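# Push cart through door, park in bay, load paper

## Task

Move the utility cart through the self-closing door into the other room and park it in the yellow taped bay, with all four wheels fully inside the tape and none resting on it. Put the case of copy paper in the cart's top tray so that no part of it overhangs the tray's edges. The door must be closed at the end. Either robot or both may be used, and no robot may tip over or be left leaning.

## Robot and tools

Robots: r1 and r2 are identical Hello Robot Stretch 4 units. Each has an omni-wheel base (rim within 0.23 m of its centre), a lift on a mast and one telescoping arm that reaches forward, ending in a wrist (yaw, pitch, roll) and a two-finger gripper. Each is about 1.6 m tall.

Frames: the base frame sits on the floor under the base centre, x forward, y left, z up, in metres. hand_pose (a point between the open fingertips) is reported in it and may be slightly wrong. base_odometry is in the odometry frame, i.e. the base frame where that robot started; it counts wheel rotation only, so slip looks like travel. Heading is in rad, left positive, -3.142 to 3.142. Every robot uses its own frames, so relative positions of the robots come only from images, lidar_m and wrist_depth_mm.

move: one action. Top-level keys are r1, r2, cameras and blocking. blocking must be false, otherwise the call is refused; it returns in about half a second while motion continues. Per robot, give base, joints or both, plus optional speeds, pace, contact_limits; or give end_of_arm alone ("enable_torque" re-powers wrist or gripper motors that shut off). A robot not named keeps whatever it was doing.
- base is a relative offset from where the robot last reported itself (or from its current spot if a move was still running): translate_m (forward +, -2 to 2 m), strafe_m (left +, -2 to 2 m), rotate_rad (counter-clockwise +, -3.2 to 3.2). translate_m and strafe_m may be combined into one straight diagonal run; rotate_rad goes alone.
- joints are absolute targets by name: lift_m 0 to 1.2; arm_m 0 to 0.55 (extension); wrist_yaw_rad -1.134 to 4.276 (0 ahead, + left, 3.14 folded back); wrist_pitch_rad -1.117 to 4.259 (0 level, 1.57 pointing down); wrist_roll_rad -1.117 to 4.259 (+ clockwise seen from behind); gripper_m -0.038 to 0.141, the fingertip gap in metres. Joint targets past range get clipped; other bad values refuse the call; unknown keys make it invalid.
- pace: "slow", "default", "fast", "max". Base tops 0.1/0.3/0.4/0.6 m/s and 1/2/3/4 rad/s; a raised lift (above 0.2) lowers the base cap to as little as 0.3 m/s and 1 rad/s at full height. speeds sets top speed per joint key (not gripper).
- contact_limits: 0 (light) to 1 (hard), default 0.5, only for arm_m, lift_m, translate_m, strafe_m, rotate_rad, placed in the same action as that command. A base limit persists until the next base command. The arm needs a firm shove (15-40 N) to stop even at 0.
- cameras: list of r1_/r2_ head_camera, head_left_camera, head_right_camera, wrist_camera, or "all".
A move with no action returns full state, all images and the scene number.

wait(seconds 0 to 10, cameras): lets time pass and returns state; it ends early once a running robot comes to rest. stop(cameras): brakes all running motions and re-brakes slack wheels. zoom_image(camera, region [x0,y0,x1,y1] pixels, at most 504 square) enlarges part of the latest image. finished_scene(scene = current scene number) ends the scene for good; the goal must then hold with no robot help.

Result lines: base_status and joint_status per motion: done, moving, off_target (rested away from target, may still push), contact_stop (held back, now slack), time_out (ran too long, target dropped), limit_stop_at_own_body, limit_stop_at_tilt (lean over 6 degrees; joints and wheels go limp until it drops), torque_fault (wrist or gripper motor off until enable_torque). "move:" summarises each commanded robot. A robot under "as last shown" was not commanded and its other lines repeat earlier values. on_its_own lists uncommanded behaviour (slack, holding, abnormal servo current). lidar_m: 12 distances in 30-degree sectors, 1st straight ahead, counting counter-clockwise (4th left, 7th rear, 10th right); "-" is nothing seen or nearer than 0.25 m. wrist_depth_mm: 7x7 grid of depths, 100-2000 mm, "-" unknown. base_tilt in degrees (forward, right), with a fixed bias up to 3. turned_by_wheels vs turned_by_imu differing by over ~0.1 rad in one move suggests a hit or slip. motor_effort in percent (peak in brackets); servo_current in mA.

After an uncommanded stop or refused call, later move, wait and finished_scene calls in the same reply are skipped. Time keeps running while the reply is composed, so running moves continue.

Gripping: command a gap more than 0.015 below the object's width; about 0.06 below resists tugging. Use -0.02 or less to close around a bar or handle. Reading and "done" do not prove a grasp; a rise in gripper servo_current does. Release the fingers before turning base or wrist when they clamp a fixed rim. Lifting a load upward needs lift_m contact limit at least 0.15 for 1 kg, 0.3 for 2 kg.

Avoid: robots pressing or bumping each other (bases in contact plus a few mm more is a hard press; gripping the other robot's fingers counts); moving a shared load with both robots, since travel differs by up to 3 cm per metre and can tip one; turning or driving with over 1 kg held and arm_m above 0.2, especially fast; strong steady pushes with the gripper raised; wrist poses that strike the body (gripper above the base with low lift, upward tilt combined with roll or right yaw, wrist folded back at start); dropping things, slamming the door or hitting fixed objects. Loose objects may occasionally get nudged.

Each tool is called by a JSON object that holds its "method" and its "body", one argument or row to a line.

## Session

{"method": "move", "body": {
  "blocking": false
}}

Scene clock: 0.00 s.
r1.base_odometry: x=+0.000 y=+0.000 heading=+0.000
r1.turned_by_wheels: +0.000
r1.turned_by_imu: +0.000
r1.base_tilt: forward=-1.6 right=+1.3
r1.lidar_m: 1.92 2.25 3.81 1.93 0.97 0.84 0.83 0.93 0.77 0.76 0.93 1.59
r1.base_status: not commanded
r1.joint_positions: lift_m=+0.127 arm_m=+0.000 wrist_yaw_rad=+3.089 wrist_pitch_rad=+0.002 wrist_roll_rad=+0.000 gripper_m=+0.056
r1.joint_status: not commanded
r1.measured_speeds: all 0
r1.motor_effort: lift_m=+20 arm_m=-4 wheel_0=+0 wheel_1=+1 wheel_2=+1
r1.servo_current: wrist_yaw_rad=39 wrist_pitch_rad=46 wrist_roll_rad=65 gripper_m=39
r1.hand_pose: x=-0.1125 y=+0.1024 z=+0.3046 quat_wxyz=(+0.026, -0.001, +0.000, +1.000) (m; r1's base frame)
r1.wrist_depth_mm: 137 138 - - - - - / 113 139 - - - - - / 117 140 224 - - - - / 137 161 - - - - - / - - - - - - - / - - 191 - 187 - - / 842 759 750 788 788 732 768
r2.base_odometry: x=+0.000 y=+0.000 heading=+0.000
r2.turned_by_wheels: +0.000
r2.turned_by_imu: +0.000
r2.base_tilt: forward=-0.6 right=+0.1
r2.lidar_m: 2.02 1.45 1.40 1.49 2.01 2.22 2.34 3.17 1.60 3.62 2.59 2.46
r2.base_status: not commanded
r2.joint_positions: lift_m=+0.295 arm_m=+0.000 wrist_yaw_rad=+3.133 wrist_pitch_rad=+0.002 wrist_roll_rad=+0.000 gripper_m=+0.056
r2.joint_status: not commanded
r2.measured_speeds: all 0
r2.motor_effort: lift_m=+18 arm_m=-4 wheel_0=+0 wheel_1=-1 wheel_2=+0
r2.servo_current: wrist_yaw_rad=46 wrist_pitch_rad=39 wrist_roll_rad=46 gripper_m=59
r2.hand_pose: x=-0.1167 y=+0.0898 z=+0.4727 quat_wxyz=(+0.004, -0.001, +0.000, +1.000) (m; r2's base frame)
r2.wrist_depth_mm: - 140 - - - - - / - 126 150 - - - - / - 130 185 - - - - / 144 143 272 - - - - / 229 - - - - - - / 226 1576 196 1576 190 1618 1464 / 226 1060 1138 - - 1025 1060
pictures: r1_head_camera, r1_head_left_camera, r1_head_right_camera, r1_wrist_camera, r2_head_camera, r2_head_left_camera, r2_head_right_camera, r2_wrist_camera
Images, in order (width x height): r1_head_camera 420x560, r1_head_left_camera 420x672, r1_head_right_camera 420x672, r1_wrist_camera 616x392, r2_head_camera 420x560, r2_head_left_camera 420x672, r2_head_right_camera 420x672, r2_wrist_camera 616x392.

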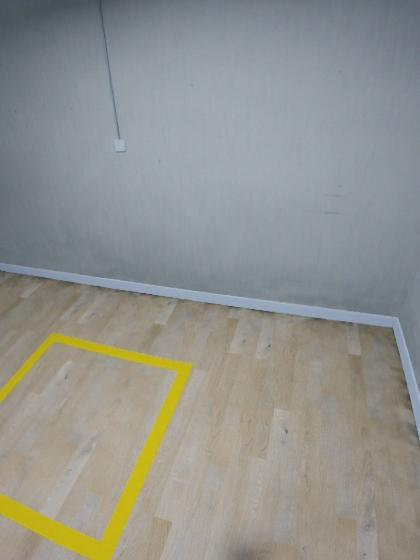

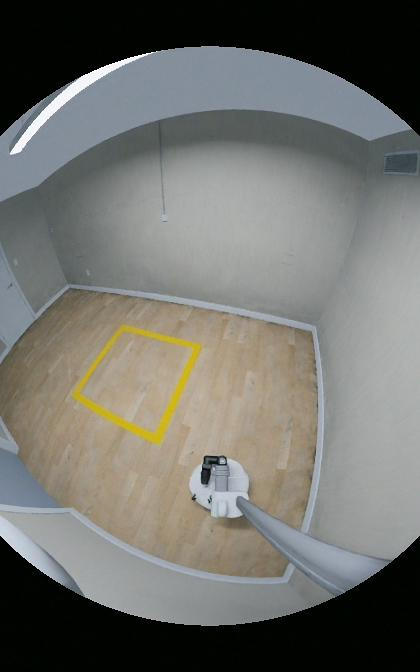

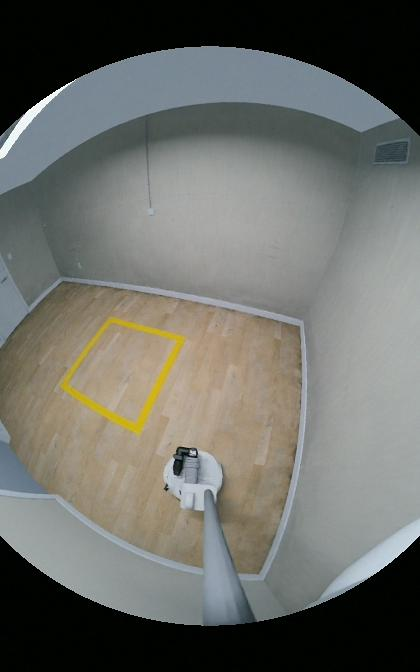

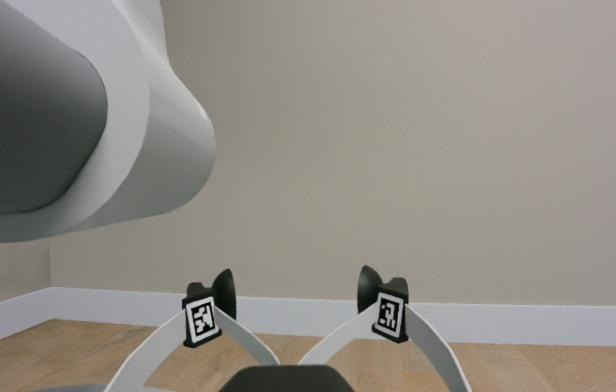

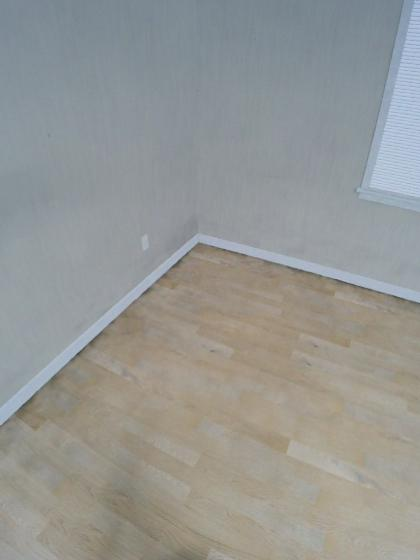

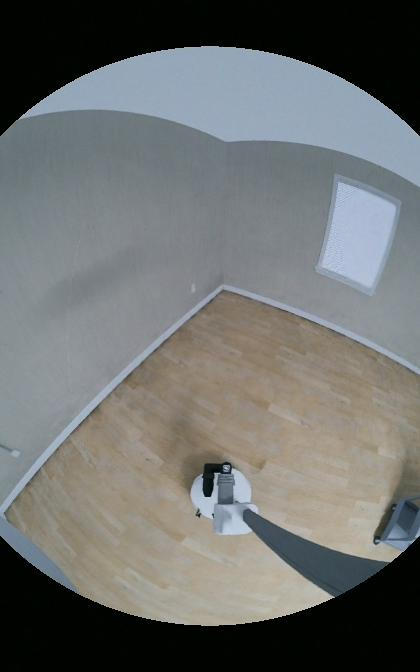

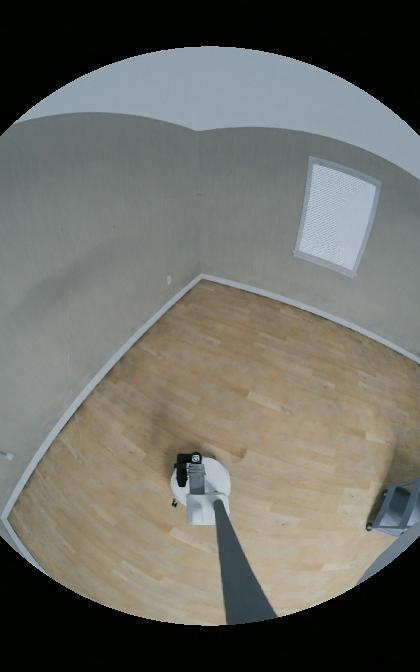

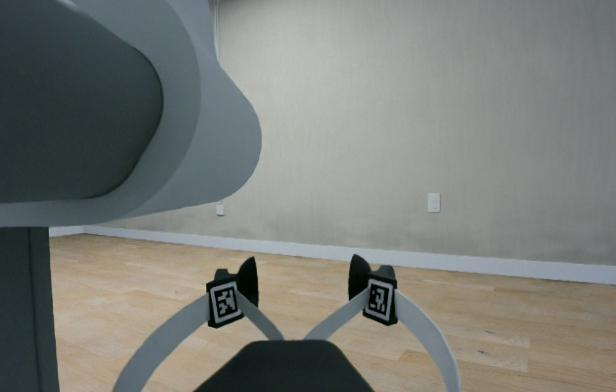

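{"method": "move", "body": {
  "blocking": false,
  "r1": {"base":{"rotate_rad":1.3}},
  "r2": {"base":{"rotate_rad":-1.5}}
}}

{"method": "wait", "body": {
  "seconds": 3
}}

{"method": "wait", "body": {
  "seconds": 1,
  "cameras": ["r1_head_camera","r1_head_left_camera","r2_head_camera","r2_head_left_camera","r2_head_right_camera"]
}}

Scene clock: 4.20 s.
move: r1 moving; r2 moving
r1.base_odometry: x=+0.000 y=+0.000 heading=+0.252
r1.turned_by_wheels: +0.252
r1.turned_by_imu: +0.252
r1.base_tilt: forward=-1.6 right=+1.2
r1.lidar_m: 1.98 2.71 3.66 1.25 0.89 0.80 0.87 0.80 0.77 0.82 1.11 1.92
r1.base_status: rotate_rad moving
r1.joint_positions: lift_m=+0.127 arm_m=+0.000 wrist_yaw_rad=+3.089 wrist_pitch_rad=+0.002 wrist_roll_rad=+0.000 gripper_m=+0.056
r1.joint_status: not commanded
r1.measured_speeds: translate_m=-0.001 strafe_m=-0.001 rotate_rad=+0.980 lift_m=+0.000 arm_m=+0.000 wrist_yaw_rad=+0.000 wrist_pitch_rad=+0.000 wrist_roll_rad=+0.000
r1.motor_effort: lift_m=+20(20) arm_m=-4(4) wheel_0=-8(9) wheel_1=-6(9) wheel_2=-7(7)
r1.servo_current: wrist_yaw_rad=59(59) wrist_pitch_rad=39(46) wrist_roll_rad=46(59) gripper_m=39(39)
r1.hand_pose: x=-0.1125 y=+0.1024 z=+0.3046 quat_wxyz=(+0.026, -0.001, +0.000, +1.000) (m; r1's base frame)
r1.wrist_depth_mm: 136 138 - - - - - / 113 139 - - - - - / 114 139 226 - - - - / 137 162 - - - - - / - - - - - - - / - 1060 190 - 187 - - / 778 750 750 798 750 699 732
r2.base_odometry: x=+0.000 y=+0.000 heading=-0.252
r2.turned_by_wheels: -0.252
r2.turned_by_imu: -0.244
r2.base_tilt: forward=-0.7 right=+0.1
r2.lidar_m: 2.52 1.62 1.40 1.40 1.67 2.23 2.24 2.64 1.59 1.63 2.93 2.49
r2.base_status: rotate_rad moving
r2.joint_positions: lift_m=+0.295 arm_m=+0.000 wrist_yaw_rad=+3.133 wrist_pitch_rad=+0.002 wrist_roll_rad=+0.000 gripper_m=+0.056
r2.joint_status: not commanded
r2.measured_speeds: translate_m=+0.000 strafe_m=+0.000 rotate_rad=-0.974 lift_m=+0.000 arm_m=+0.000 wrist_yaw_rad=+0.000 wrist_pitch_rad=+0.000 wrist_roll_rad=+0.000
r2.motor_effort: lift_m=+18(18) arm_m=-4(4) wheel_0=+8(9) wheel_1=+8(10) wheel_2=+9(11)
r2.servo_current: wrist_yaw_rad=33(52) wrist_pitch_rad=39(46) wrist_roll_rad=52(52) gripper_m=39(59)
r2.hand_pose: x=-0.1167 y=+0.0898 z=+0.4727 quat_wxyz=(+0.004, -0.001, +0.000, +1.000) (m; r2's base frame)
r2.wrist_depth_mm: - 141 - - - - - / - 127 150 - - - - / - 130 184 - - - - / 144 143 272 - - - - / 229 - - - - - - / 227 1576 196 1576 190 1661 1464 / 226 1060 1138 - - 1060 1060
pictures: none

Scene clock: 5.60 s.
earlier move: r1 done; r2 moving
r1.base_odometry: x=+0.000 y=+0.000 heading=+1.300
r1.turned_by_wheels: +1.048
r1.turned_by_imu: +1.053
r1.base_tilt: forward=-1.6 right=+1.3
r1.lidar_m: 3.79 1.23 0.89 0.83 0.88 0.82 0.77 0.81 1.10 1.93 2.00 2.67
r1.base_status: done
r1.joint_positions: lift_m=+0.127 arm_m=+0.000 wrist_yaw_rad=+3.089 wrist_pitch_rad=+0.002 wrist_roll_rad=+0.000 gripper_m=+0.056
r1.joint_status: not commanded
r1.measured_speeds: all 0
r1.motor_effort: lift_m=+20(20) arm_m=-4(4) wheel_0=-4(10) wheel_1=-1(9) wheel_2=-1(8)
r1.servo_current: wrist_yaw_rad=52(65) wrist_pitch_rad=46(52) wrist_roll_rad=59(65) gripper_m=39(46)
r1.hand_pose: x=-0.1125 y=+0.1024 z=+0.3046 quat_wxyz=(+0.026, -0.001, +0.000, +1.000) (m; r1's base frame)
r1.wrist_depth_mm: 136 138 - - - - - / 113 139 - - - - - / 118 140 229 - - - - / 137 162 - - - - - / - - - - - - - / - - 191 - 187 - - / 788 707 750 143 778 768 809
r2.base_odometry: x=+0.000 y=+0.000 heading=-1.499
r2.turned_by_wheels: -1.248
r2.turned_by_imu: -1.215
r2.base_tilt: forward=-0.6 right=+0.0
r2.lidar_m: 3.32 2.54 2.47 1.87 1.46 1.41 1.51 2.19 2.23 2.40 3.45 1.59
r2.base_status: rotate_rad moving
r2.joint_positions: lift_m=+0.295 arm_m=+0.000 wrist_yaw_rad=+3.133 wrist_pitch_rad=+0.002 wrist_roll_rad=+0.000 gripper_m=+0.056
r2.joint_status: not commanded
r2.measured_speeds: all 0
r2.motor_effort: lift_m=+18(18) arm_m=-4(4) wheel_0=+3(11) wheel_1=+0(11) wheel_2=+2(11)
r2.servo_current: wrist_yaw_rad=39(59) wrist_pitch_rad=46(46) wrist_roll_rad=39(52) gripper_m=46(59)
r2.hand_pose: x=-0.1167 y=+0.0898 z=+0.4727 quat_wxyz=(+0.004, -0.001, +0.000, +1.000) (m; r2's base frame)
r2.wrist_depth_mm: - 140 - - - - - / - 126 141 - - - - / - 129 185 - - - - / 144 143 264 - - - - / 229 - - - - - - / 227 1576 196 1336 190 - - / 226 1078 1138 - - 1042 1060
wait: 1.40 of 3 s (r1 has come to rest)
pictures: none

Scene clock: 5.73 s.
earlier move: r2 done
r1.base_odometry: x=+0.000 y=+0.000 heading=+1.300
r1.turned_by_wheels: +0.000
r1.turned_by_imu: +0.000
r1.base_tilt: forward=-1.6 right=+1.3
r1.lidar_m: 3.80 1.24 0.87 0.84 0.88 0.82 0.76 0.79 1.08 1.92 1.95 2.66
r1.base_status: done
r1.joint_positions: lift_m=+0.127 arm_m=+0.000 wrist_yaw_rad=+3.089 wrist_pitch_rad=+0.002 wrist_roll_rad=+0.000 gripper_m=+0.056
r1.joint_status: not commanded
r1.measured_speeds: all 0
r1.motor_effort: lift_m=+20(20) arm_m=-4(4) wheel_0=-3(10) wheel_1=-1(9) wheel_2=-1(8)
r1.servo_current: wrist_yaw_rad=33(65) wrist_pitch_rad=33(52) wrist_roll_rad=52(65) gripper_m=39(46)
r1.hand_pose: x=-0.1125 y=+0.1024 z=+0.3046 quat_wxyz=(+0.026, -0.001, +0.000, +1.000) (m; r1's base frame)
r1.wrist_depth_mm: 136 139 - - - - - / 113 139 - - - - - / 117 140 229 - - - - / 137 161 - - - - - / - - - - - - - / - - 190 - 187 - - / 788 707 759 143 788 788 820
r2.base_odometry: x=+0.000 y=+0.000 heading=-1.499
r2.turned_by_wheels: +0.000
r2.turned_by_imu: +0.000
r2.base_tilt: forward=-0.6 right=+0.1
r2.lidar_m: 3.34 2.53 2.50 1.87 1.44 1.40 1.52 2.20 2.23 2.38 3.46 1.60
r2.base_status: done
r2.joint_positions: lift_m=+0.295 arm_m=+0.000 wrist_yaw_rad=+3.133 wrist_pitch_rad=+0.002 wrist_roll_rad=+0.000 gripper_m=+0.056
r2.joint_status: not commanded
r2.measured_speeds: all 0
r2.motor_effort: lift_m=+18(18) arm_m=-4(4) wheel_0=+3(11) wheel_1=+1(11) wheel_2=+2(11)
r2.servo_current: wrist_yaw_rad=39(59) wrist_pitch_rad=39(46) wrist_roll_rad=52(52) gripper_m=39(59)
r2.hand_pose: x=-0.1167 y=+0.0898 z=+0.4727 quat_wxyz=(+0.004, -0.001, +0.000, +1.000) (m; r2's base frame)
r2.wrist_depth_mm: - 140 - - - - - / - 126 142 - - - - / - 130 185 - - - - / 144 143 265 - - - - / 229 - - - - - - / 228 1537 196 1336 190 - - / 226 1060 1138 - - 1042 1078
wait: 0.13 of 1 s (r2 has come to rest)
pictures: r1_head_camera, r1_head_left_camera, r2_head_camera, r2_head_left_camera, r2_head_right_camera
Images, in order (width x height): r1_head_camera 420x560, r1_head_left_camera 420x672, r2_head_camera 420x560, r2_head_left_camera 420x672, r2_head_right_camera 420x672.

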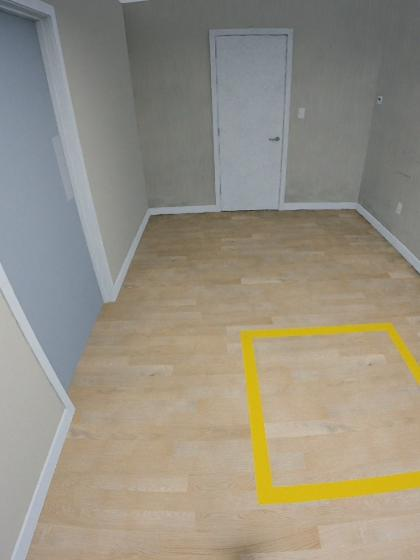

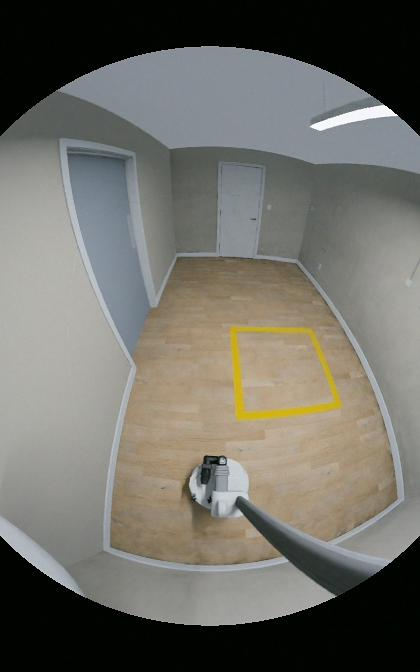

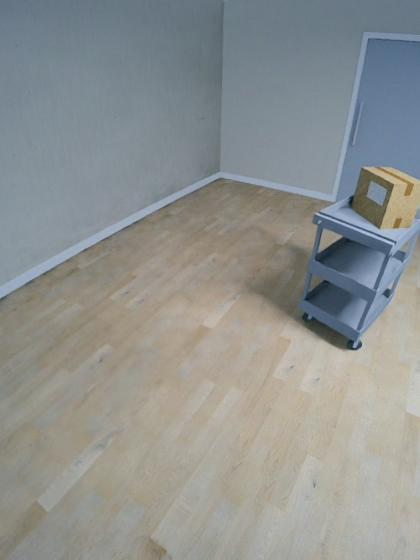

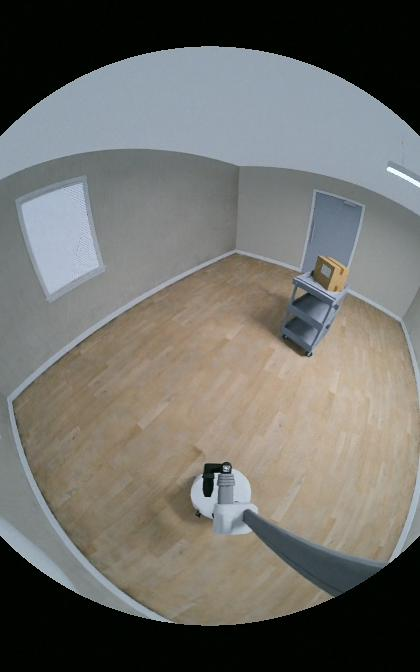

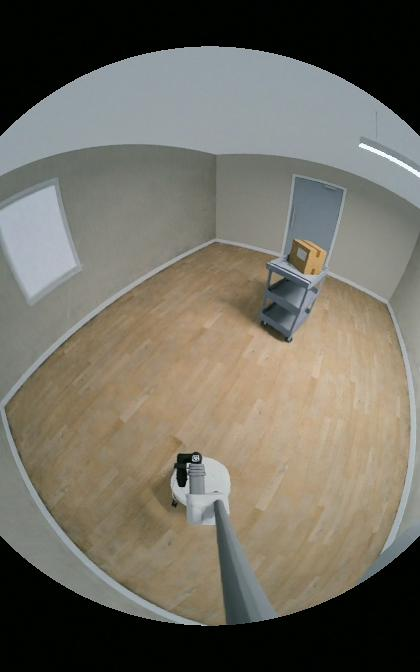

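{"method": "zoom_image", "body": {
  "camera": "r2_head_camera",
  "region": [270, 20, 420, 370]
}}

{"method": "zoom_image", "body": {
  "camera": "r2_head_left_camera",
  "region": [230, 150, 420, 370]
}}

{"method": "zoom_image", "body": {
  "camera": "r1_head_camera",
  "region": [0, 0, 420, 504]
}}

Scaled by 1.440 from the camera's 420x560 image, which has a finer 1200x1600 frame.

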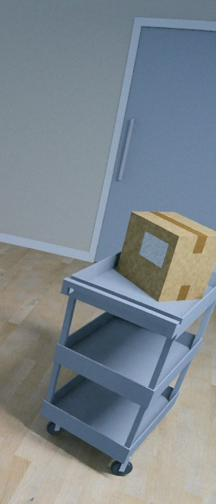

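Scaled by 2.291 from the camera's 420x672 image, which has a finer 600x960 frame.

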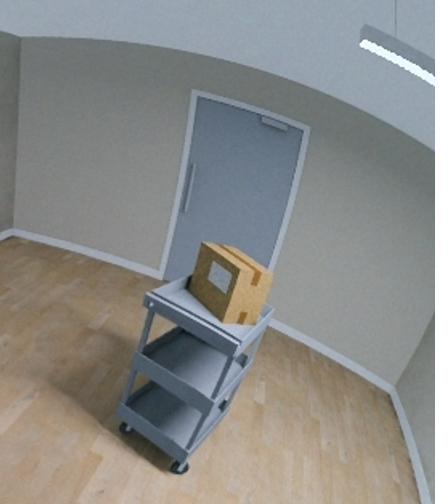

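Scaled by 1.000.

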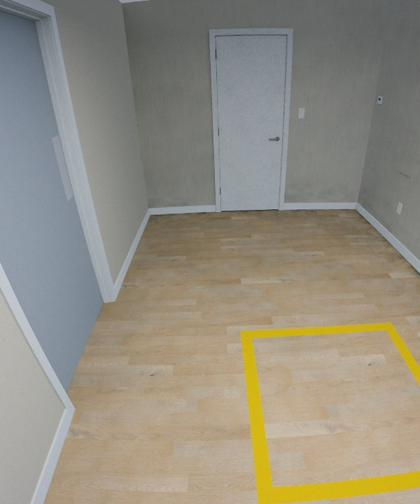

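{"method": "move", "body": {
  "blocking": false,
  "r1": {"base":{"translate_m":1.4},"pace":"fast"},
  "r2": {"base":{"rotate_rad":-0.7},"joints":{"lift_m":0.8,"wrist_yaw_rad":0},"pace":"fast"}
}}

{"method": "wait", "body": {
  "seconds": 3
}}

{"method": "wait", "body": {
  "seconds": 3
}}

{"method": "move", "body": {
  "blocking": false,
  "r1": {"base":{"rotate_rad":1.57},"joints":{"wrist_yaw_rad":3.089}}
}}

{"method": "wait", "body": {
  "seconds": 3
}}

{"method": "wait", "body": {
  "seconds": 0.3,
  "cameras": ["r1_head_camera","r1_head_left_camera","r2_head_camera","r2_head_left_camera","r2_wrist_camera"]
}}

{"method": "zoom_image", "body": {
  "camera": "r2_head_camera",
  "region": [0, 0, 420, 504]
}}

Scene clock: 61.40 s.
move: r1 moving; r2 moving
r1.base_odometry: x=+0.013 y=+0.048 heading=+1.300
r1.turned_by_wheels: +0.000
r1.turned_by_imu: +0.000
r1.base_tilt: forward=-1.6 right=+1.3
r1.lidar_m: 3.79 1.26 0.87 0.84 0.86 0.88 0.82 0.87 1.16 1.92 1.97 2.66
r1.base_status: translate_m moving
r1.joint_positions: lift_m=+0.127 arm_m=+0.000 wrist_yaw_rad=+3.089 wrist_pitch_rad=+0.002 wrist_roll_rad=+0.000 gripper_m=+0.056
r1.joint_status: not commanded
r1.measured_speeds: translate_m=+0.194 strafe_m=+0.000 rotate_rad=-0.006 lift_m=+0.000 arm_m=+0.000 wrist_yaw_rad=+0.000 wrist_pitch_rad=+0.000 wrist_roll_rad=+0.000
r1.motor_effort: lift_m=+20(20) arm_m=-4(4) wheel_0=+10(10) wheel_1=+7(8) wheel_2=-11(11)
r1.servo_current: wrist_yaw_rad=52(52) wrist_pitch_rad=46(46) wrist_roll_rad=46(65) gripper_m=46(46)
r1.hand_pose: x=-0.1125 y=+0.1024 z=+0.3046 quat_wxyz=(+0.026, -0.001, +0.000, +1.000) (m; r1's base frame)
r1.wrist_depth_mm: - 137 - - - - - / - 137 - - - - - / 110 137 204 - - - - / 124 139 236 - - - - / - - - - - - - / - - 190 - 188 - - / 788 750 759 809 788 768 820
r2.base_odometry: x=+0.000 y=+0.000 heading=-1.877
r2.turned_by_wheels: -0.377
r2.turned_by_imu: -0.366
r2.base_tilt: forward=-0.7 right=+0.0
r2.lidar_m: 1.61 3.02 2.50 2.50 1.69 1.42 1.42 1.61 2.24 2.22 2.57 1.61
r2.base_status: rotate_rad moving
r2.joint_positions: lift_m=+0.358 arm_m=+0.000 wrist_yaw_rad=+2.521 wrist_pitch_rad=+0.002 wrist_roll_rad=+0.000 gripper_m=+0.056
r2.joint_status: lift_m moving; wrist_yaw_rad moving
r2.measured_speeds: translate_m=+0.000 strafe_m=-0.001 rotate_rad=-1.424 lift_m=+0.243 arm_m=+0.000 wrist_yaw_rad=-1.740 wrist_pitch_rad=+0.000 wrist_roll_rad=+0.000
r2.motor_effort: lift_m=+25(25) arm_m=-4(4) wheel_0=+6(12) wheel_1=+9(11) wheel_2=+10(12)
r2.servo_current: wrist_yaw_rad=85(124) wrist_pitch_rad=46(46) wrist_roll_rad=46(59) gripper_m=52(52)
r2.hand_pose: x=-0.0129 y=+0.2388 z=+0.5357 quat_wxyz=(+0.305, -0.001, +0.000, +0.952) (m; r2's base frame)
r2.wrist_depth_mm: - - - - - - - / - - - - - - - / - - - - - - - / - - - - - - - / - - - - - - - / - - 193 1430 191 1618 1618 / 1229 1182 1229 - - 1138 1138
pictures: none

Scene clock: 63.23 s.
earlier move: r1 moving; r2 done
r1.base_odometry: x=+0.197 y=+0.708 heading=+1.300
r1.turned_by_wheels: +0.000
r1.turned_by_imu: +0.000
r1.base_tilt: forward=-1.6 right=+1.3
r1.lidar_m: 3.16 1.41 0.90 0.85 0.90 1.22 1.50 1.57 2.02 1.88 1.96 2.63
r1.base_status: translate_m moving
r1.joint_positions: lift_m=+0.127 arm_m=+0.000 wrist_yaw_rad=+3.089 wrist_pitch_rad=+0.002 wrist_roll_rad=+0.000 gripper_m=+0.056
r1.joint_status: not commanded
r1.measured_speeds: translate_m=+0.400 strafe_m=+0.001 rotate_rad=-0.005 lift_m=+0.000 arm_m=+0.000 wrist_yaw_rad=+0.000 wrist_pitch_rad=+0.000 wrist_roll_rad=+0.000
r1.motor_effort: lift_m=+20(20) arm_m=-4(4) wheel_0=+6(10) wheel_1=+5(8) wheel_2=-6(13)
r1.servo_current: wrist_yaw_rad=46(72) wrist_pitch_rad=39(52) wrist_roll_rad=59(65) gripper_m=39(52)
r1.hand_pose: x=-0.1125 y=+0.1024 z=+0.3046 quat_wxyz=(+0.026, -0.001, +0.000, +1.000) (m; r1's base frame)
r1.wrist_depth_mm: - 137 - - - - - / - 137 - - - - - / 110 138 205 - - - - / 124 139 237 - - - - / - - - - - - - / 1182 1205 193 1205 187 1160 1042 / 831 750 750 798 798 768 809
r2.base_odometry: x=+0.000 y=+0.000 heading=-2.199
r2.turned_by_wheels: -0.322
r2.turned_by_imu: -0.314
r2.base_tilt: forward=-0.7 right=+0.1
r2.lidar_m: 1.61 1.74 2.71 2.49 2.22 1.51 1.40 1.44 1.85 2.22 2.27 2.91
r2.base_status: done
r2.joint_positions: lift_m=+0.800 arm_m=+0.000 wrist_yaw_rad=+0.003 wrist_pitch_rad=+0.002 wrist_roll_rad=+0.000 gripper_m=+0.056
r2.joint_status: all done
r2.measured_speeds: all 0
r2.motor_effort: lift_m=+21(27) arm_m=-4(4) wheel_0=+3(12) wheel_1=+0(11) wheel_2=+3(12)
r2.servo_current: wrist_yaw_rad=46(156) wrist_pitch_rad=46(46) wrist_roll_rad=59(59) gripper_m=46(52)
r2.hand_pose: x=+0.4596 y=-0.0866 z=+0.9775 quat_wxyz=(+1.000, +0.000, +0.001, +0.001) (m; r2's base frame)
r2.wrist_depth_mm: - - - - - - - / - - - - - - - / - - - - - - - / - - - - - - - / - - - - - - - / - - 195 - 190 - - / - - - - - - -
wait: 1.83 of 3 s (r2 has come to rest)
pictures: none

Scene clock: 65.70 s.
earlier move: r1 done
r1.base_odometry: x=+0.375 y=+1.349 heading=+1.300
r1.turned_by_wheels: +0.000
r1.turned_by_imu: +0.001
r1.base_tilt: forward=-1.6 right=+1.3
r1.lidar_m: 2.52 1.33 1.03 0.96 0.94 1.23 2.16 2.26 2.01 1.87 1.95 2.64
r1.base_status: done
r1.joint_positions: lift_m=+0.127 arm_m=+0.000 wrist_yaw_rad=+3.089 wrist_pitch_rad=+0.002 wrist_roll_rad=+0.000 gripper_m=+0.056
r1.joint_status: not commanded
r1.measured_speeds: all 0
r1.motor_effort: lift_m=+20(20) arm_m=-4(4) wheel_0=+2(10) wheel_1=-1(8) wheel_2=+2(13)
r1.servo_current: wrist_yaw_rad=65(72) wrist_pitch_rad=39(52) wrist_roll_rad=59(65) gripper_m=46(52)
r1.hand_pose: x=-0.1125 y=+0.1024 z=+0.3046 quat_wxyz=(+0.026, -0.001, +0.000, +1.000) (m; r1's base frame)
r1.wrist_depth_mm: 136 139 - - - - - / 114 139 - - - - - / 118 139 273 - - - - / 137 162 - - - - - / 1921 - - - - - - / 1182 1205 193 1160 186 1160 960 / 778 715 741 798 788 778 820
r2.base_odometry: x=+0.000 y=+0.000 heading=-2.199
r2.turned_by_wheels: +0.000
r2.turned_by_imu: +0.000
r2.base_tilt: forward=-0.7 right=+0.1
r2.lidar_m: 1.62 1.74 2.69 2.50 2.21 1.54 1.40 1.43 1.84 2.22 2.29 2.91
r2.base_status: done
r2.joint_positions: lift_m=+0.800 arm_m=+0.000 wrist_yaw_rad=+0.003 wrist_pitch_rad=+0.002 wrist_roll_rad=+0.000 gripper_m=+0.056
r2.joint_status: all done
r2.measured_speeds: all 0
r2.motor_effort: lift_m=+21(27) arm_m=-4(4) wheel_0=+3(12) wheel_1=+0(11) wheel_2=+3(12)
r2.servo_current: wrist_yaw_rad=52(156) wrist_pitch_rad=46(46) wrist_roll_rad=33(59) gripper_m=46(52)
r2.hand_pose: x=+0.4596 y=-0.0866 z=+0.9775 quat_wxyz=(+1.000, +0.000, +0.001, +0.001) (m; r2's base frame)
r2.wrist_depth_mm: - - - - - - - / - - - - - - - / - - - - - - - / - - - - - - - / - - - - - - - / - - 195 - 190 - - / - - - - - - -
wait: 2.47 of 3 s (r1 has come to rest)
pictures: none

Scene clock: 66.20 s.
move: r1 moving
r1.base_odometry: x=+0.375 y=+1.349 heading=+1.552
r1.turned_by_wheels: +0.252
r1.turned_by_imu: +0.253
r1.base_tilt: forward=-1.6 right=+1.3
r1.lidar_m: 1.94 1.09 0.96 0.95 1.02 1.71 2.17 2.27 1.91 1.91 2.17 2.52
r1.base_status: rotate_rad moving
r1.joint_positions: lift_m=+0.127 arm_m=+0.000 wrist_yaw_rad=+3.089 wrist_pitch_rad=+0.002 wrist_roll_rad=+0.000 gripper_m=+0.056
r1.joint_status: all done
r1.measured_speeds: translate_m=-0.001 strafe_m=-0.001 rotate_rad=+0.977 lift_m=+0.000 arm_m=+0.000 wrist_yaw_rad=+0.000 wrist_pitch_rad=+0.000 wrist_roll_rad=+0.000
r1.motor_effort: lift_m=+20(20) arm_m=-4(4) wheel_0=-8(10) wheel_1=-7(8) wheel_2=-6(8)
r1.servo_current: wrist_yaw_rad=59(65) wrist_pitch_rad=46(46) wrist_roll_rad=46(59) gripper_m=46(46)
r1.hand_pose: x=-0.1125 y=+0.1024 z=+0.3046 quat_wxyz=(+0.026, -0.001, +0.000, +1.000) (m; r1's base frame)
r1.wrist_depth_mm: 137 138 - - - - - / 113 139 - - - - - / 118 140 272 - - - - / 137 162 - - - - - / 1921 - - - - - - / 1336 1205 191 1182 187 1160 1118 / 842 699 189 809 788 778 820
r2: as last shown
r2.lidar_m: 1.61 1.75 2.67 2.51 2.20 1.54 1.41 1.44 1.86 2.23 2.28 2.93
r2.motor_effort: lift_m=+21(21) arm_m=-4(4) wheel_0=+3(3) wheel_1=+0(0) wheel_2=+3(3)
r2.servo_current: wrist_yaw_rad=59(59) wrist_pitch_rad=39(46) wrist_roll_rad=59(59) gripper_m=46(52)
pictures: none

Scene clock: 67.77 s.
earlier move: r1 done
r1.base_odometry: x=+0.375 y=+1.349 heading=+2.869
r1.turned_by_wheels: +1.318
r1.turned_by_imu: +1.325
r1.base_tilt: forward=-1.6 right=+1.3
r1.lidar_m: 0.97 0.93 1.22 2.16 2.22 1.97 1.86 1.98 2.59 2.54 1.34 1.01
r1.base_status: done
r1.joint_positions: lift_m=+0.127 arm_m=+0.000 wrist_yaw_rad=+3.089 wrist_pitch_rad=+0.002 wrist_roll_rad=+0.000 gripper_m=+0.056
r1.joint_status: all done
r1.measured_speeds: all 0
r1.motor_effort: lift_m=+20(20) arm_m=-4(4) wheel_0=-3(10) wheel_1=-2(8) wheel_2=+0(8)
r1.servo_current: wrist_yaw_rad=46(65) wrist_pitch_rad=46(52) wrist_roll_rad=46(78) gripper_m=39(52)
r1.hand_pose: x=-0.1125 y=+0.1024 z=+0.3046 quat_wxyz=(+0.026, -0.001, +0.000, +1.000) (m; r1's base frame)
r1.wrist_depth_mm: 137 138 - - - - - / 113 139 - - - - - / 118 140 272 - - - - / 137 162 - - - - - / 1618 - 1983 - - - - / 1182 1182 192 1182 187 1255 1098 / 831 750 750 798 798 778 778
r2.base_odometry: x=+0.000 y=+0.000 heading=-2.199
r2.turned_by_wheels: +0.000
r2.turned_by_imu: +0.000
r2.base_tilt: forward=-0.7 right=+0.0
r2.lidar_m: 1.60 1.75 2.72 2.46 2.24 1.52 1.39 1.45 1.86 2.22 2.26 2.93
r2.base_status: not commanded
r2.joint_positions: lift_m=+0.800 arm_m=+0.000 wrist_yaw_rad=+0.003 wrist_pitch_rad=+0.002 wrist_roll_rad=+0.000 gripper_m=+0.056
r2.joint_status: not commanded
r2.measured_speeds: all 0
r2.motor_effort: lift_m=+21(21) arm_m=-4(4) wheel_0=+3(3) wheel_1=+0(0) wheel_2=+3(3)
r2.servo_current: wrist_yaw_rad=59(59) wrist_pitch_rad=39(46) wrist_roll_rad=52(65) gripper_m=59(59)
r2.hand_pose: x=+0.4596 y=-0.0866 z=+0.9775 quat_wxyz=(+1.000, +0.000, +0.001, +0.001) (m; r2's base frame)
r2.wrist_depth_mm: - - - - - - - / - - - - - - - / - - - - - - - / - - - - - - - / - - - - - - - / - - 194 - 189 - - / - - - - - - -
wait: 1.57 of 3 s (r1 has come to rest)
pictures: none

Scene clock: 68.07 s.
r1.base_odometry: x=+0.375 y=+1.349 heading=+2.869
r1.turned_by_wheels: +0.000
r1.turned_by_imu: +0.000
r1.base_tilt: forward=-1.6 right=+1.3
r1.lidar_m: 0.94 0.93 1.23 2.16 2.23 2.02 1.86 1.95 2.64 2.53 1.32 1.00
r1.base_status: done
r1.joint_positions: lift_m=+0.127 arm_m=+0.000 wrist_yaw_rad=+3.089 wrist_pitch_rad=+0.002 wrist_roll_rad=+0.000 gripper_m=+0.056
r1.joint_status: all done
r1.measured_speeds: all 0
r1.motor_effort: lift_m=+20(20) arm_m=-4(4) wheel_0=-3(10) wheel_1=-2(8) wheel_2=+0(8)
r1.servo_current: wrist_yaw_rad=39(65) wrist_pitch_rad=46(52) wrist_roll_rad=52(78) gripper_m=46(52)
r1.hand_pose: x=-0.1125 y=+0.1024 z=+0.3046 quat_wxyz=(+0.026, -0.001, +0.000, +1.000) (m; r1's base frame)
r1.wrist_depth_mm: 137 138 - - - - - / 113 139 - - - - - / 117 140 273 - - - - / 137 162 - - - - - / 1708 - 1921 - - - - / 1205 1205 193 1182 188 1281 1138 / 866 741 759 798 788 768 768
r2.base_odometry: x=+0.000 y=+0.000 heading=-2.199
r2.turned_by_wheels: +0.000
r2.turned_by_imu: +0.000
r2.base_tilt: forward=-0.6 right=+0.1
r2.lidar_m: 1.62 1.74 2.71 2.50 2.23 1.53 1.39 1.44 1.87 2.22 2.26 2.93
r2.base_status: not commanded
r2.joint_positions: lift_m=+0.800 arm_m=+0.000 wrist_yaw_rad=+0.003 wrist_pitch_rad=+0.002 wrist_roll_rad=+0.000 gripper_m=+0.056
r2.joint_status: not commanded
r2.measured_speeds: all 0
r2.motor_effort: lift_m=+21(21) arm_m=-4(4) wheel_0=+3(3) wheel_1=+0(0) wheel_2=+3(3)
r2.servo_current: wrist_yaw_rad=52(59) wrist_pitch_rad=39(46) wrist_roll_rad=39(65) gripper_m=52(59)
r2.hand_pose: x=+0.4596 y=-0.0866 z=+0.9775 quat_wxyz=(+1.000, +0.000, +0.001, +0.001) (m; r2's base frame)
r2.wrist_depth_mm: - - - - - - - / - - - - - - - / - - - - - - - / - - - - - - - / - - - - - - - / - - 194 - 190 - - / - - - - - - -
wait: 0.30 s; at rest by 0.27 s
pictures: r1_head_camera, r1_head_left_camera, r2_head_camera, r2_head_left_camera, r2_wrist_camera
Images, in order (width x height): r1_head_camera 420x560, r1_head_left_camera 420x672, r2_head_camera 420x560, r2_head_left_camera 420x672, r2_wrist_camera 616x392.

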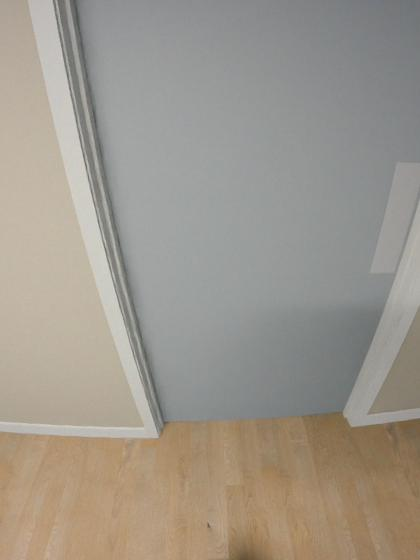

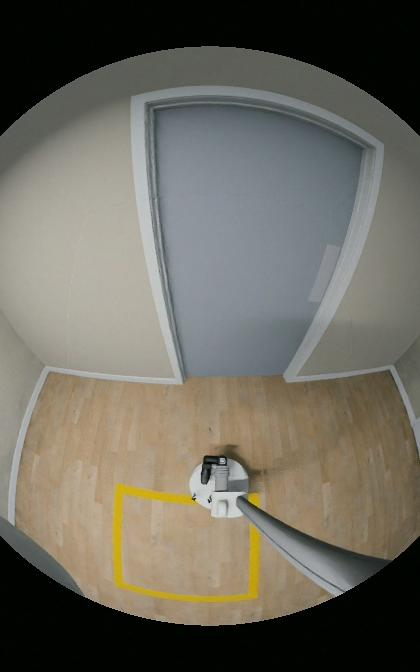

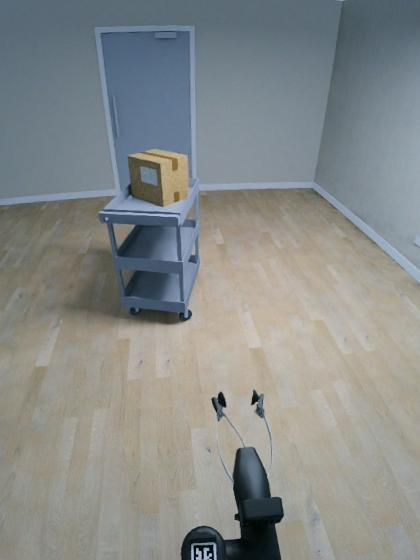

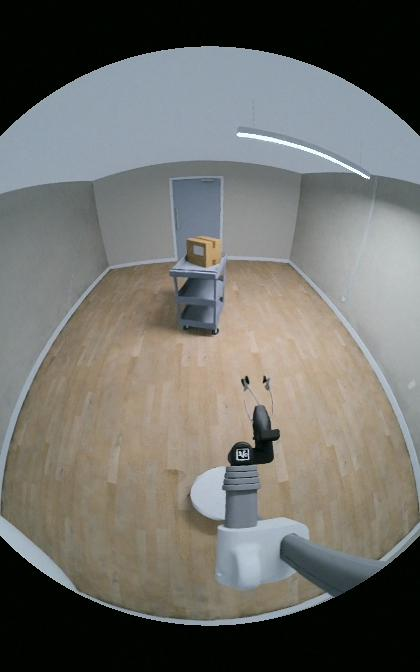

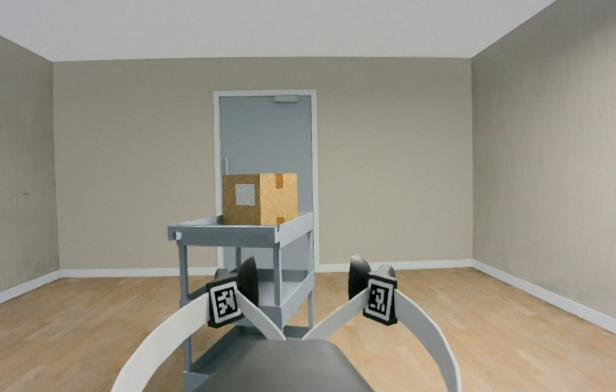

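Scaled by 1.000.

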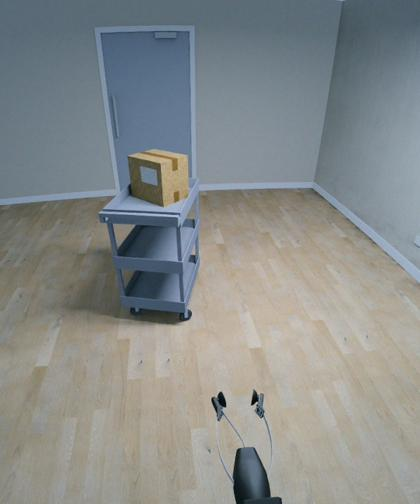

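{"method": "move", "body": {
  "blocking": false,
  "r1": {"base":{"strafe_m":-0.35}},
  "r2": {"base":{"rotate_rad":-0.13}}
}}

{"method": "wait", "body": {
  "seconds": 1.5
}}

{"method": "move", "body": {
  "blocking": false,
  "r2": {"base":{"translate_m":0.6,"strafe_m":0.58}}
}}

{"method": "wait", "body": {
  "seconds": 4
}}

{"method": "wait", "body": {
  "seconds": 4,
  "cameras": ["r1_head_camera","r2_head_camera","r2_wrist_camera"]
}}

{"method": "zoom_image", "body": {
  "camera": "r2_head_camera",
  "region": [90, 80, 330, 400]
}}

{"method": "zoom_image", "body": {
  "camera": "r2_wrist_camera",
  "region": [60, 0, 560, 392]
}}

Scene clock: 82.40 s.
move: r1 moving; r2 moving
r1.base_odometry: x=+0.384 y=+1.384 heading=+2.869
r1.turned_by_wheels: +0.000
r1.turned_by_imu: +0.000
r1.base_tilt: forward=-1.6 right=+1.3
r1.lidar_m: 0.94 0.95 1.23 2.19 2.26 1.98 1.87 1.97 2.63 2.51 1.34 1.00
r1.base_status: strafe_m moving
r1.joint_positions: lift_m=+0.127 arm_m=+0.000 wrist_yaw_rad=+3.089 wrist_pitch_rad=+0.002 wrist_roll_rad=+0.000 gripper_m=+0.056
r1.joint_status: not commanded
r1.measured_speeds: translate_m=+0.000 strafe_m=-0.140 rotate_rad=-0.002 lift_m=+0.000 arm_m=+0.000 wrist_yaw_rad=+0.000 wrist_pitch_rad=+0.000 wrist_roll_rad=+0.000
r1.motor_effort: lift_m=+20(20) arm_m=-4(4) wheel_0=+8(10) wheel_1=-8(11) wheel_2=+0(1)
r1.servo_current: wrist_yaw_rad=39(59) wrist_pitch_rad=39(52) wrist_roll_rad=39(65) gripper_m=39(46)
r1.hand_pose: x=-0.1125 y=+0.1024 z=+0.3046 quat_wxyz=(+0.026, -0.001, +0.000, +1.000) (m; r1's base frame)
r1.wrist_depth_mm: 136 138 - - - - - / 113 139 - - - - - / 118 140 273 - - - - / 137 162 - - - - - / 1618 - 1921 - - - - / 1182 1182 192 1205 188 1160 1229 / 866 699 750 788 788 768 778
r2.base_odometry: x=+0.000 y=+0.000 heading=-2.328
r2.turned_by_wheels: -0.129
r2.turned_by_imu: -0.125
r2.base_tilt: forward=-0.7 right=+0.1
r2.lidar_m: 1.62 1.66 2.84 2.49 2.51 1.59 1.40 1.42 1.69 2.21 2.23 2.65
r2.base_status: rotate_rad moving
r2.joint_positions: lift_m=+0.800 arm_m=+0.000 wrist_yaw_rad=+0.003 wrist_pitch_rad=+0.002 wrist_roll_rad=+0.000 gripper_m=+0.056
r2.joint_status: not commanded
r2.measured_speeds: translate_m=+0.000 strafe_m=+0.001 rotate_rad=-0.046 lift_m=+0.000 arm_m=+0.000 wrist_yaw_rad=+0.000 wrist_pitch_rad=+0.000 wrist_roll_rad=+0.000
r2.motor_effort: lift_m=+21(21) arm_m=-4(4) wheel_0=+0(11) wheel_1=+3(9) wheel_2=+3(10)
r2.servo_current: wrist_yaw_rad=39(59) wrist_pitch_rad=39(46) wrist_roll_rad=46(52) gripper_m=52(59)
r2.hand_pose: x=+0.4595 y=-0.0867 z=+0.9775 quat_wxyz=(+1.000, +0.000, +0.001, +0.001) (m; r2's base frame)
r2.wrist_depth_mm: - - - - - - - / - - - - - - - / - - - - - - - / - - 1756 - - - - / - - - - - - - / - - 191 - 190 - - / - - - - - - -
pictures: none

Scene clock: 82.70 s.
earlier move: r1 moving; r2 done
r1.base_odometry: x=+0.400 y=+1.438 heading=+2.869
r1.turned_by_wheels: +0.000
r1.turned_by_imu: +0.000
r1.base_tilt: forward=-1.6 right=+1.3
r1.lidar_m: 0.97 0.97 1.24 2.26 2.32 1.98 1.88 1.97 2.59 2.43 1.35 1.01
r1.base_status: strafe_m moving
r1.joint_positions: lift_m=+0.127 arm_m=+0.000 wrist_yaw_rad=+3.089 wrist_pitch_rad=+0.002 wrist_roll_rad=+0.000 gripper_m=+0.056
r1.joint_status: not commanded
r1.measured_speeds: translate_m=+0.000 strafe_m=-0.226 rotate_rad=+0.002 lift_m=+0.000 arm_m=+0.000 wrist_yaw_rad=+0.000 wrist_pitch_rad=+0.000 wrist_roll_rad=+0.000
r1.motor_effort: lift_m=+20(20) arm_m=-4(4) wheel_0=+10(12) wheel_1=-10(11) wheel_2=+0(1)
r1.servo_current: wrist_yaw_rad=52(65) wrist_pitch_rad=39(52) wrist_roll_rad=59(65) gripper_m=39(46)
r1.hand_pose: x=-0.1125 y=+0.1024 z=+0.3046 quat_wxyz=(+0.026, -0.001, +0.000, +1.000) (m; r1's base frame)
r1.wrist_depth_mm: 137 138 - - - - - / 113 139 - - - - - / 118 139 274 - - - - / 137 162 - - - - - / 1756 - 1983 - - - - / 1182 1205 191 1182 187 1160 1229 / 842 732 759 820 788 768 820
r2.base_odometry: x=+0.000 y=+0.000 heading=-2.328
r2.turned_by_wheels: +0.000
r2.turned_by_imu: +0.000
r2.base_tilt: forward=-0.6 right=+0.1
r2.lidar_m: 1.60 1.61 2.86 2.49 2.53 1.60 1.41 1.42 1.70 2.21 2.25 2.68
r2.base_status: done
r2.joint_positions: lift_m=+0.800 arm_m=+0.000 wrist_yaw_rad=+0.003 wrist_pitch_rad=+0.002 wrist_roll_rad=+0.000 gripper_m=+0.056
r2.joint_status: not commanded
r2.measured_speeds: all 0
r2.motor_effort: lift_m=+20(21) arm_m=-4(4) wheel_0=+4(11) wheel_1=+2(9) wheel_2=+4(10)
r2.servo_current: wrist_yaw_rad=26(59) wrist_pitch_rad=39(46) wrist_roll_rad=46(52) gripper_m=52(59)
r2.hand_pose: x=+0.4595 y=-0.0867 z=+0.9775 quat_wxyz=(+1.000, +0.000, +0.001, +0.001) (m; r2's base frame)
r2.wrist_depth_mm: - - - - - - - / - - - - - - - / - - - - - - - / - - 1708 - - - - / - - - - - - - / - - 192 - 190 - - / - - - - - - -
wait: 0.30 of 1.5 s (r2 has come to rest)
pictures: none

Scene clock: 83.20 s.
earlier move: r1 moving
move: r2 moving
r1.base_odometry: x=+0.437 y=+1.573 heading=+2.869
r1.turned_by_wheels: +0.000
r1.turned_by_imu: -0.001
r1.base_tilt: forward=-1.6 right=+1.3
r1.lidar_m: 0.95 1.02 1.27 2.38 2.48 1.98 1.88 1.98 2.44 2.30 1.32 1.00
r1.base_status: strafe_m moving
r1.joint_positions: lift_m=+0.127 arm_m=+0.000 wrist_yaw_rad=+3.089 wrist_pitch_rad=+0.002 wrist_roll_rad=+0.000 gripper_m=+0.056
r1.joint_status: not commanded
r1.measured_speeds: translate_m=+0.000 strafe_m=-0.264 rotate_rad=-0.002 lift_m=+0.000 arm_m=+0.000 wrist_yaw_rad=+0.000 wrist_pitch_rad=+0.000 wrist_roll_rad=+0.000
r1.motor_effort: lift_m=+20(20) arm_m=-4(4) wheel_0=+3(12) wheel_1=-2(11) wheel_2=+0(1)
r1.servo_current: wrist_yaw_rad=46(65) wrist_pitch_rad=33(46) wrist_roll_rad=46(65) gripper_m=33(46)
r1.hand_pose: x=-0.1125 y=+0.1024 z=+0.3046 quat_wxyz=(+0.026, -0.001, +0.000, +1.000) (m; r1's base frame)
r1.wrist_depth_mm: 136 138 - - - - - / 113 139 - - - - - / 117 139 237 - - - - / 137 161 - - - - - / 1708 - 1921 - - - - / 1160 1182 194 1182 187 1138 1118 / 854 759 750 798 788 778 798
r2.base_odometry: x=+0.000 y=-0.032 heading=-2.329
r2.turned_by_wheels: +0.000
r2.turned_by_imu: +0.000
r2.base_tilt: forward=-0.7 right=+0.0
r2.lidar_m: 1.59 1.65 2.85 2.47 2.51 1.61 1.42 1.44 1.71 2.25 2.26 2.66
r2.base_status: translate_m moving; strafe_m moving
r2.joint_positions: lift_m=+0.800 arm_m=+0.000 wrist_yaw_rad=+0.003 wrist_pitch_rad=+0.002 wrist_roll_rad=+0.000 gripper_m=+0.056
r2.joint_status: not commanded
r2.measured_speeds: translate_m=+0.091 strafe_m=+0.087 rotate_rad=+0.001 lift_m=+0.000 arm_m=+0.000 wrist_yaw_rad=+0.000 wrist_pitch_rad=+0.000 wrist_roll_rad=+0.000
r2.motor_effort: lift_m=+21(21) arm_m=-4(4) wheel_0=-5(10) wheel_1=+11(12) wheel_2=-10(11)
r2.servo_current: wrist_yaw_rad=46(59) wrist_pitch_rad=46(46) wrist_roll_rad=52(59) gripper_m=52(52)
r2.hand_pose: x=+0.4595 y=-0.0867 z=+0.9775 quat_wxyz=(+1.000, +0.000, +0.001, +0.001) (m; r2's base frame)
r2.wrist_depth_mm: - - - - - - - / - - - - - - - / - - - - - - - / - - 1756 - - - - / - - - - - - - / - - 193 - 190 - - / - 1863 - - - - -
pictures: none

Scene clock: 84.40 s.
earlier move: r1 done; r2 moving
r1.base_odometry: x=+0.469 y=+1.686 heading=+2.869
r1.turned_by_wheels: +0.000
r1.turned_by_imu: -0.001
r1.base_tilt: forward=-1.6 right=+1.3
r1.lidar_m: 0.98 1.00 1.25 2.50 2.60 1.99 1.87 1.97 2.30 2.16 1.36 0.96
r1.base_status: done
r1.joint_positions: lift_m=+0.127 arm_m=+0.000 wrist_yaw_rad=+3.089 wrist_pitch_rad=+0.002 wrist_roll_rad=+0.000 gripper_m=+0.056
r1.joint_status: not commanded
r1.measured_speeds: all 0
r1.motor_effort: lift_m=+20(20) arm_m=-4(4) wheel_0=+0(12) wheel_1=+0(11) wheel_2=+0(1)
r1.servo_current: wrist_yaw_rad=52(72) wrist_pitch_rad=52(52) wrist_roll_rad=59(72) gripper_m=39(46)
r1.hand_pose: x=-0.1125 y=+0.1024 z=+0.3046 quat_wxyz=(+0.026, -0.001, +0.000, +1.000) (m; r1's base frame)
r1.wrist_depth_mm: 136 139 - - - - - / 113 139 - - - - - / 117 139 227 - - - - / 137 161 297 - - - - / 1661 - 1983 - - - - / 1182 1182 194 1182 187 1160 1118 / 842 759 750 809 788 778 820
r2.base_odometry: x=+0.004 y=-0.338 heading=-2.329
r2.turned_by_wheels: +0.000
r2.turned_by_imu: +0.001
r2.base_tilt: forward=-0.6 right=+0.1
r2.lidar_m: 1.34 1.41 2.68 2.34 2.31 1.92 1.70 1.70 2.05 2.40 2.40 2.85
r2.base_status: translate_m moving; strafe_m moving
r2.joint_positions: lift_m=+0.800 arm_m=+0.000 wrist_yaw_rad=+0.003 wrist_pitch_rad=+0.002 wrist_roll_rad=+0.000 gripper_m=+0.056
r2.joint_status: not commanded
r2.measured_speeds: translate_m=+0.217 strafe_m=+0.209 rotate_rad=-0.003 lift_m=+0.000 arm_m=+0.000 wrist_yaw_rad=+0.000 wrist_pitch_rad=+0.000 wrist_roll_rad=+0.000
r2.motor_effort: lift_m=+21(21) arm_m=-3(4) wheel_0=-6(10) wheel_1=+7(13) wheel_2=-9(12)
r2.servo_current: wrist_yaw_rad=46(59) wrist_pitch_rad=39(46) wrist_roll_rad=46(65) gripper_m=46(52)
r2.hand_pose: x=+0.4595 y=-0.0867 z=+0.9775 quat_wxyz=(+1.000, +0.000, +0.001, +0.001) (m; r2's base frame)
r2.wrist_depth_mm: - - - - - - - / - - - - - - - / - - - - - - - / - - 1499 - - - - / - - 1499 - - - - / - - 193 - 190 - - / - - - - - - -
wait: 1.20 of 4 s (r1 has come to rest)
pictures: none

Scene clock: 86.93 s.
earlier move: r2 done
r1.base_odometry: x=+0.469 y=+1.686 heading=+2.869
r1.turned_by_wheels: +0.000
r1.turned_by_imu: +0.000
r1.base_tilt: forward=-1.6 right=+1.3
r1.lidar_m: 0.99 1.01 1.24 2.51 2.60 1.96 1.87 1.94 2.28 2.19 1.33 0.97
r1.base_status: done
r1.joint_positions: lift_m=+0.127 arm_m=+0.000 wrist_yaw_rad=+3.089 wrist_pitch_rad=+0.002 wrist_roll_rad=+0.000 gripper_m=+0.056
r1.joint_status: not commanded
r1.measured_speeds: all 0
r1.motor_effort: lift_m=+20(20) arm_m=-4(4) wheel_0=+0(12) wheel_1=-1(11) wheel_2=+0(1)
r1.servo_current: wrist_yaw_rad=46(72) wrist_pitch_rad=39(52) wrist_roll_rad=65(72) gripper_m=39(52)
r1.hand_pose: x=-0.1125 y=+0.1024 z=+0.3046 quat_wxyz=(+0.026, -0.001, +0.000, +1.000) (m; r1's base frame)
r1.wrist_depth_mm: 136 139 - - - - - / 113 139 - - - - - / 117 139 227 - - - - / 137 161 296 - - - - / 1661 - 1983 - - - - / 1182 1182 193 1205 187 1160 1138 / 842 741 741 798 778 778 809
r2.base_odometry: x=+0.009 y=-0.834 heading=-2.329
r2.turned_by_wheels: +0.000
r2.turned_by_imu: +0.001
r2.base_tilt: forward=-0.7 right=+0.1
r2.lidar_m: 0.97 3.69 2.35 2.07 2.07 2.39 2.12 2.11 2.53 2.65 2.69 1.06
r2.base_status: done
r2.joint_positions: lift_m=+0.800 arm_m=+0.000 wrist_yaw_rad=+0.003 wrist_pitch_rad=+0.002 wrist_roll_rad=+0.000 gripper_m=+0.056
r2.joint_status: not commanded
r2.measured_speeds: all 0
r2.motor_effort: lift_m=+21(21) arm_m=-4(4) wheel_0=-4(10) wheel_1=+2(13) wheel_2=-5(12)
r2.servo_current: wrist_yaw_rad=46(59) wrist_pitch_rad=39(46) wrist_roll_rad=52(65) gripper_m=52(59)
r2.hand_pose: x=+0.4595 y=-0.0867 z=+0.9775 quat_wxyz=(+1.000, +0.000, +0.001, +0.001) (m; r2's base frame)
r2.wrist_depth_mm: - - - - - - - / - - - - - - - / - - - - - - - / - - - 1098 - - - / - - - 1098 - - - / - - 195 171 190 - - / - - 1983 - - - -
wait: 2.53 of 4 s (r2 has come to rest)
pictures: r1_head_camera, r2_head_camera, r2_wrist_camera
Images, in order (width x height): r1_head_camera 420x560, r2_head_camera 420x560, r2_wrist_camera 616x392.

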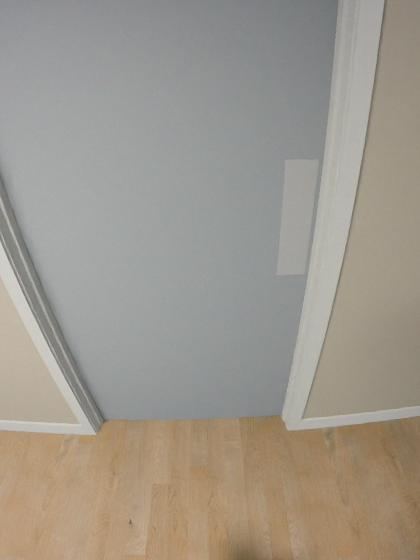

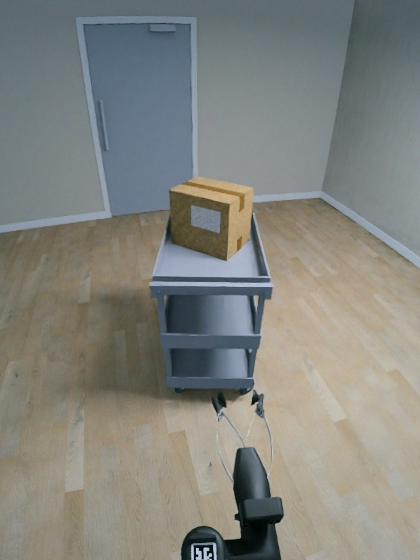

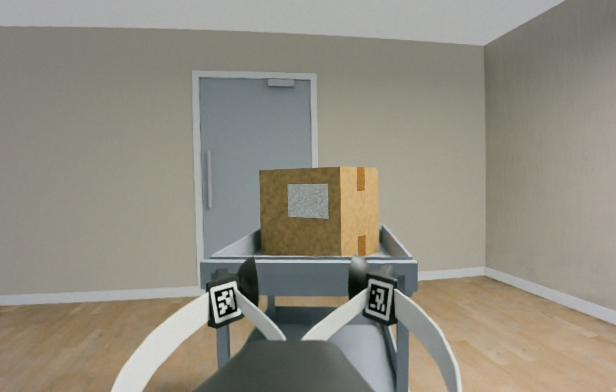

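Scaled by 1.575 from the camera's 420x560 image, which has a finer 1200x1600 frame.

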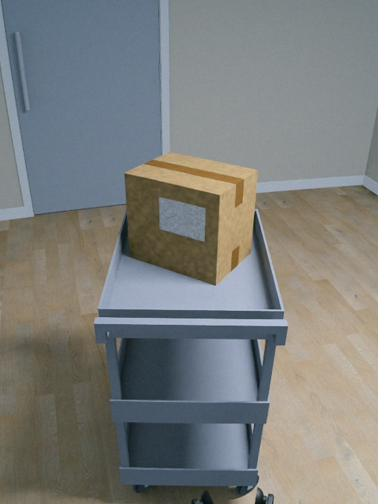

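Scaled by 1.008.

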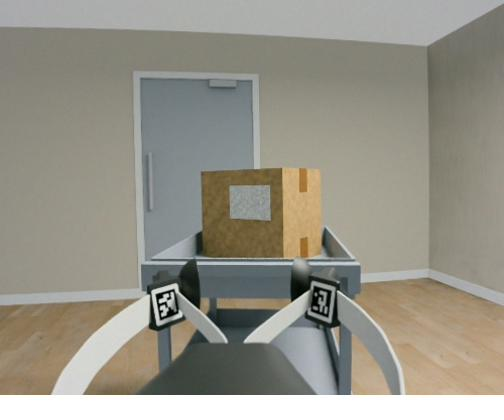

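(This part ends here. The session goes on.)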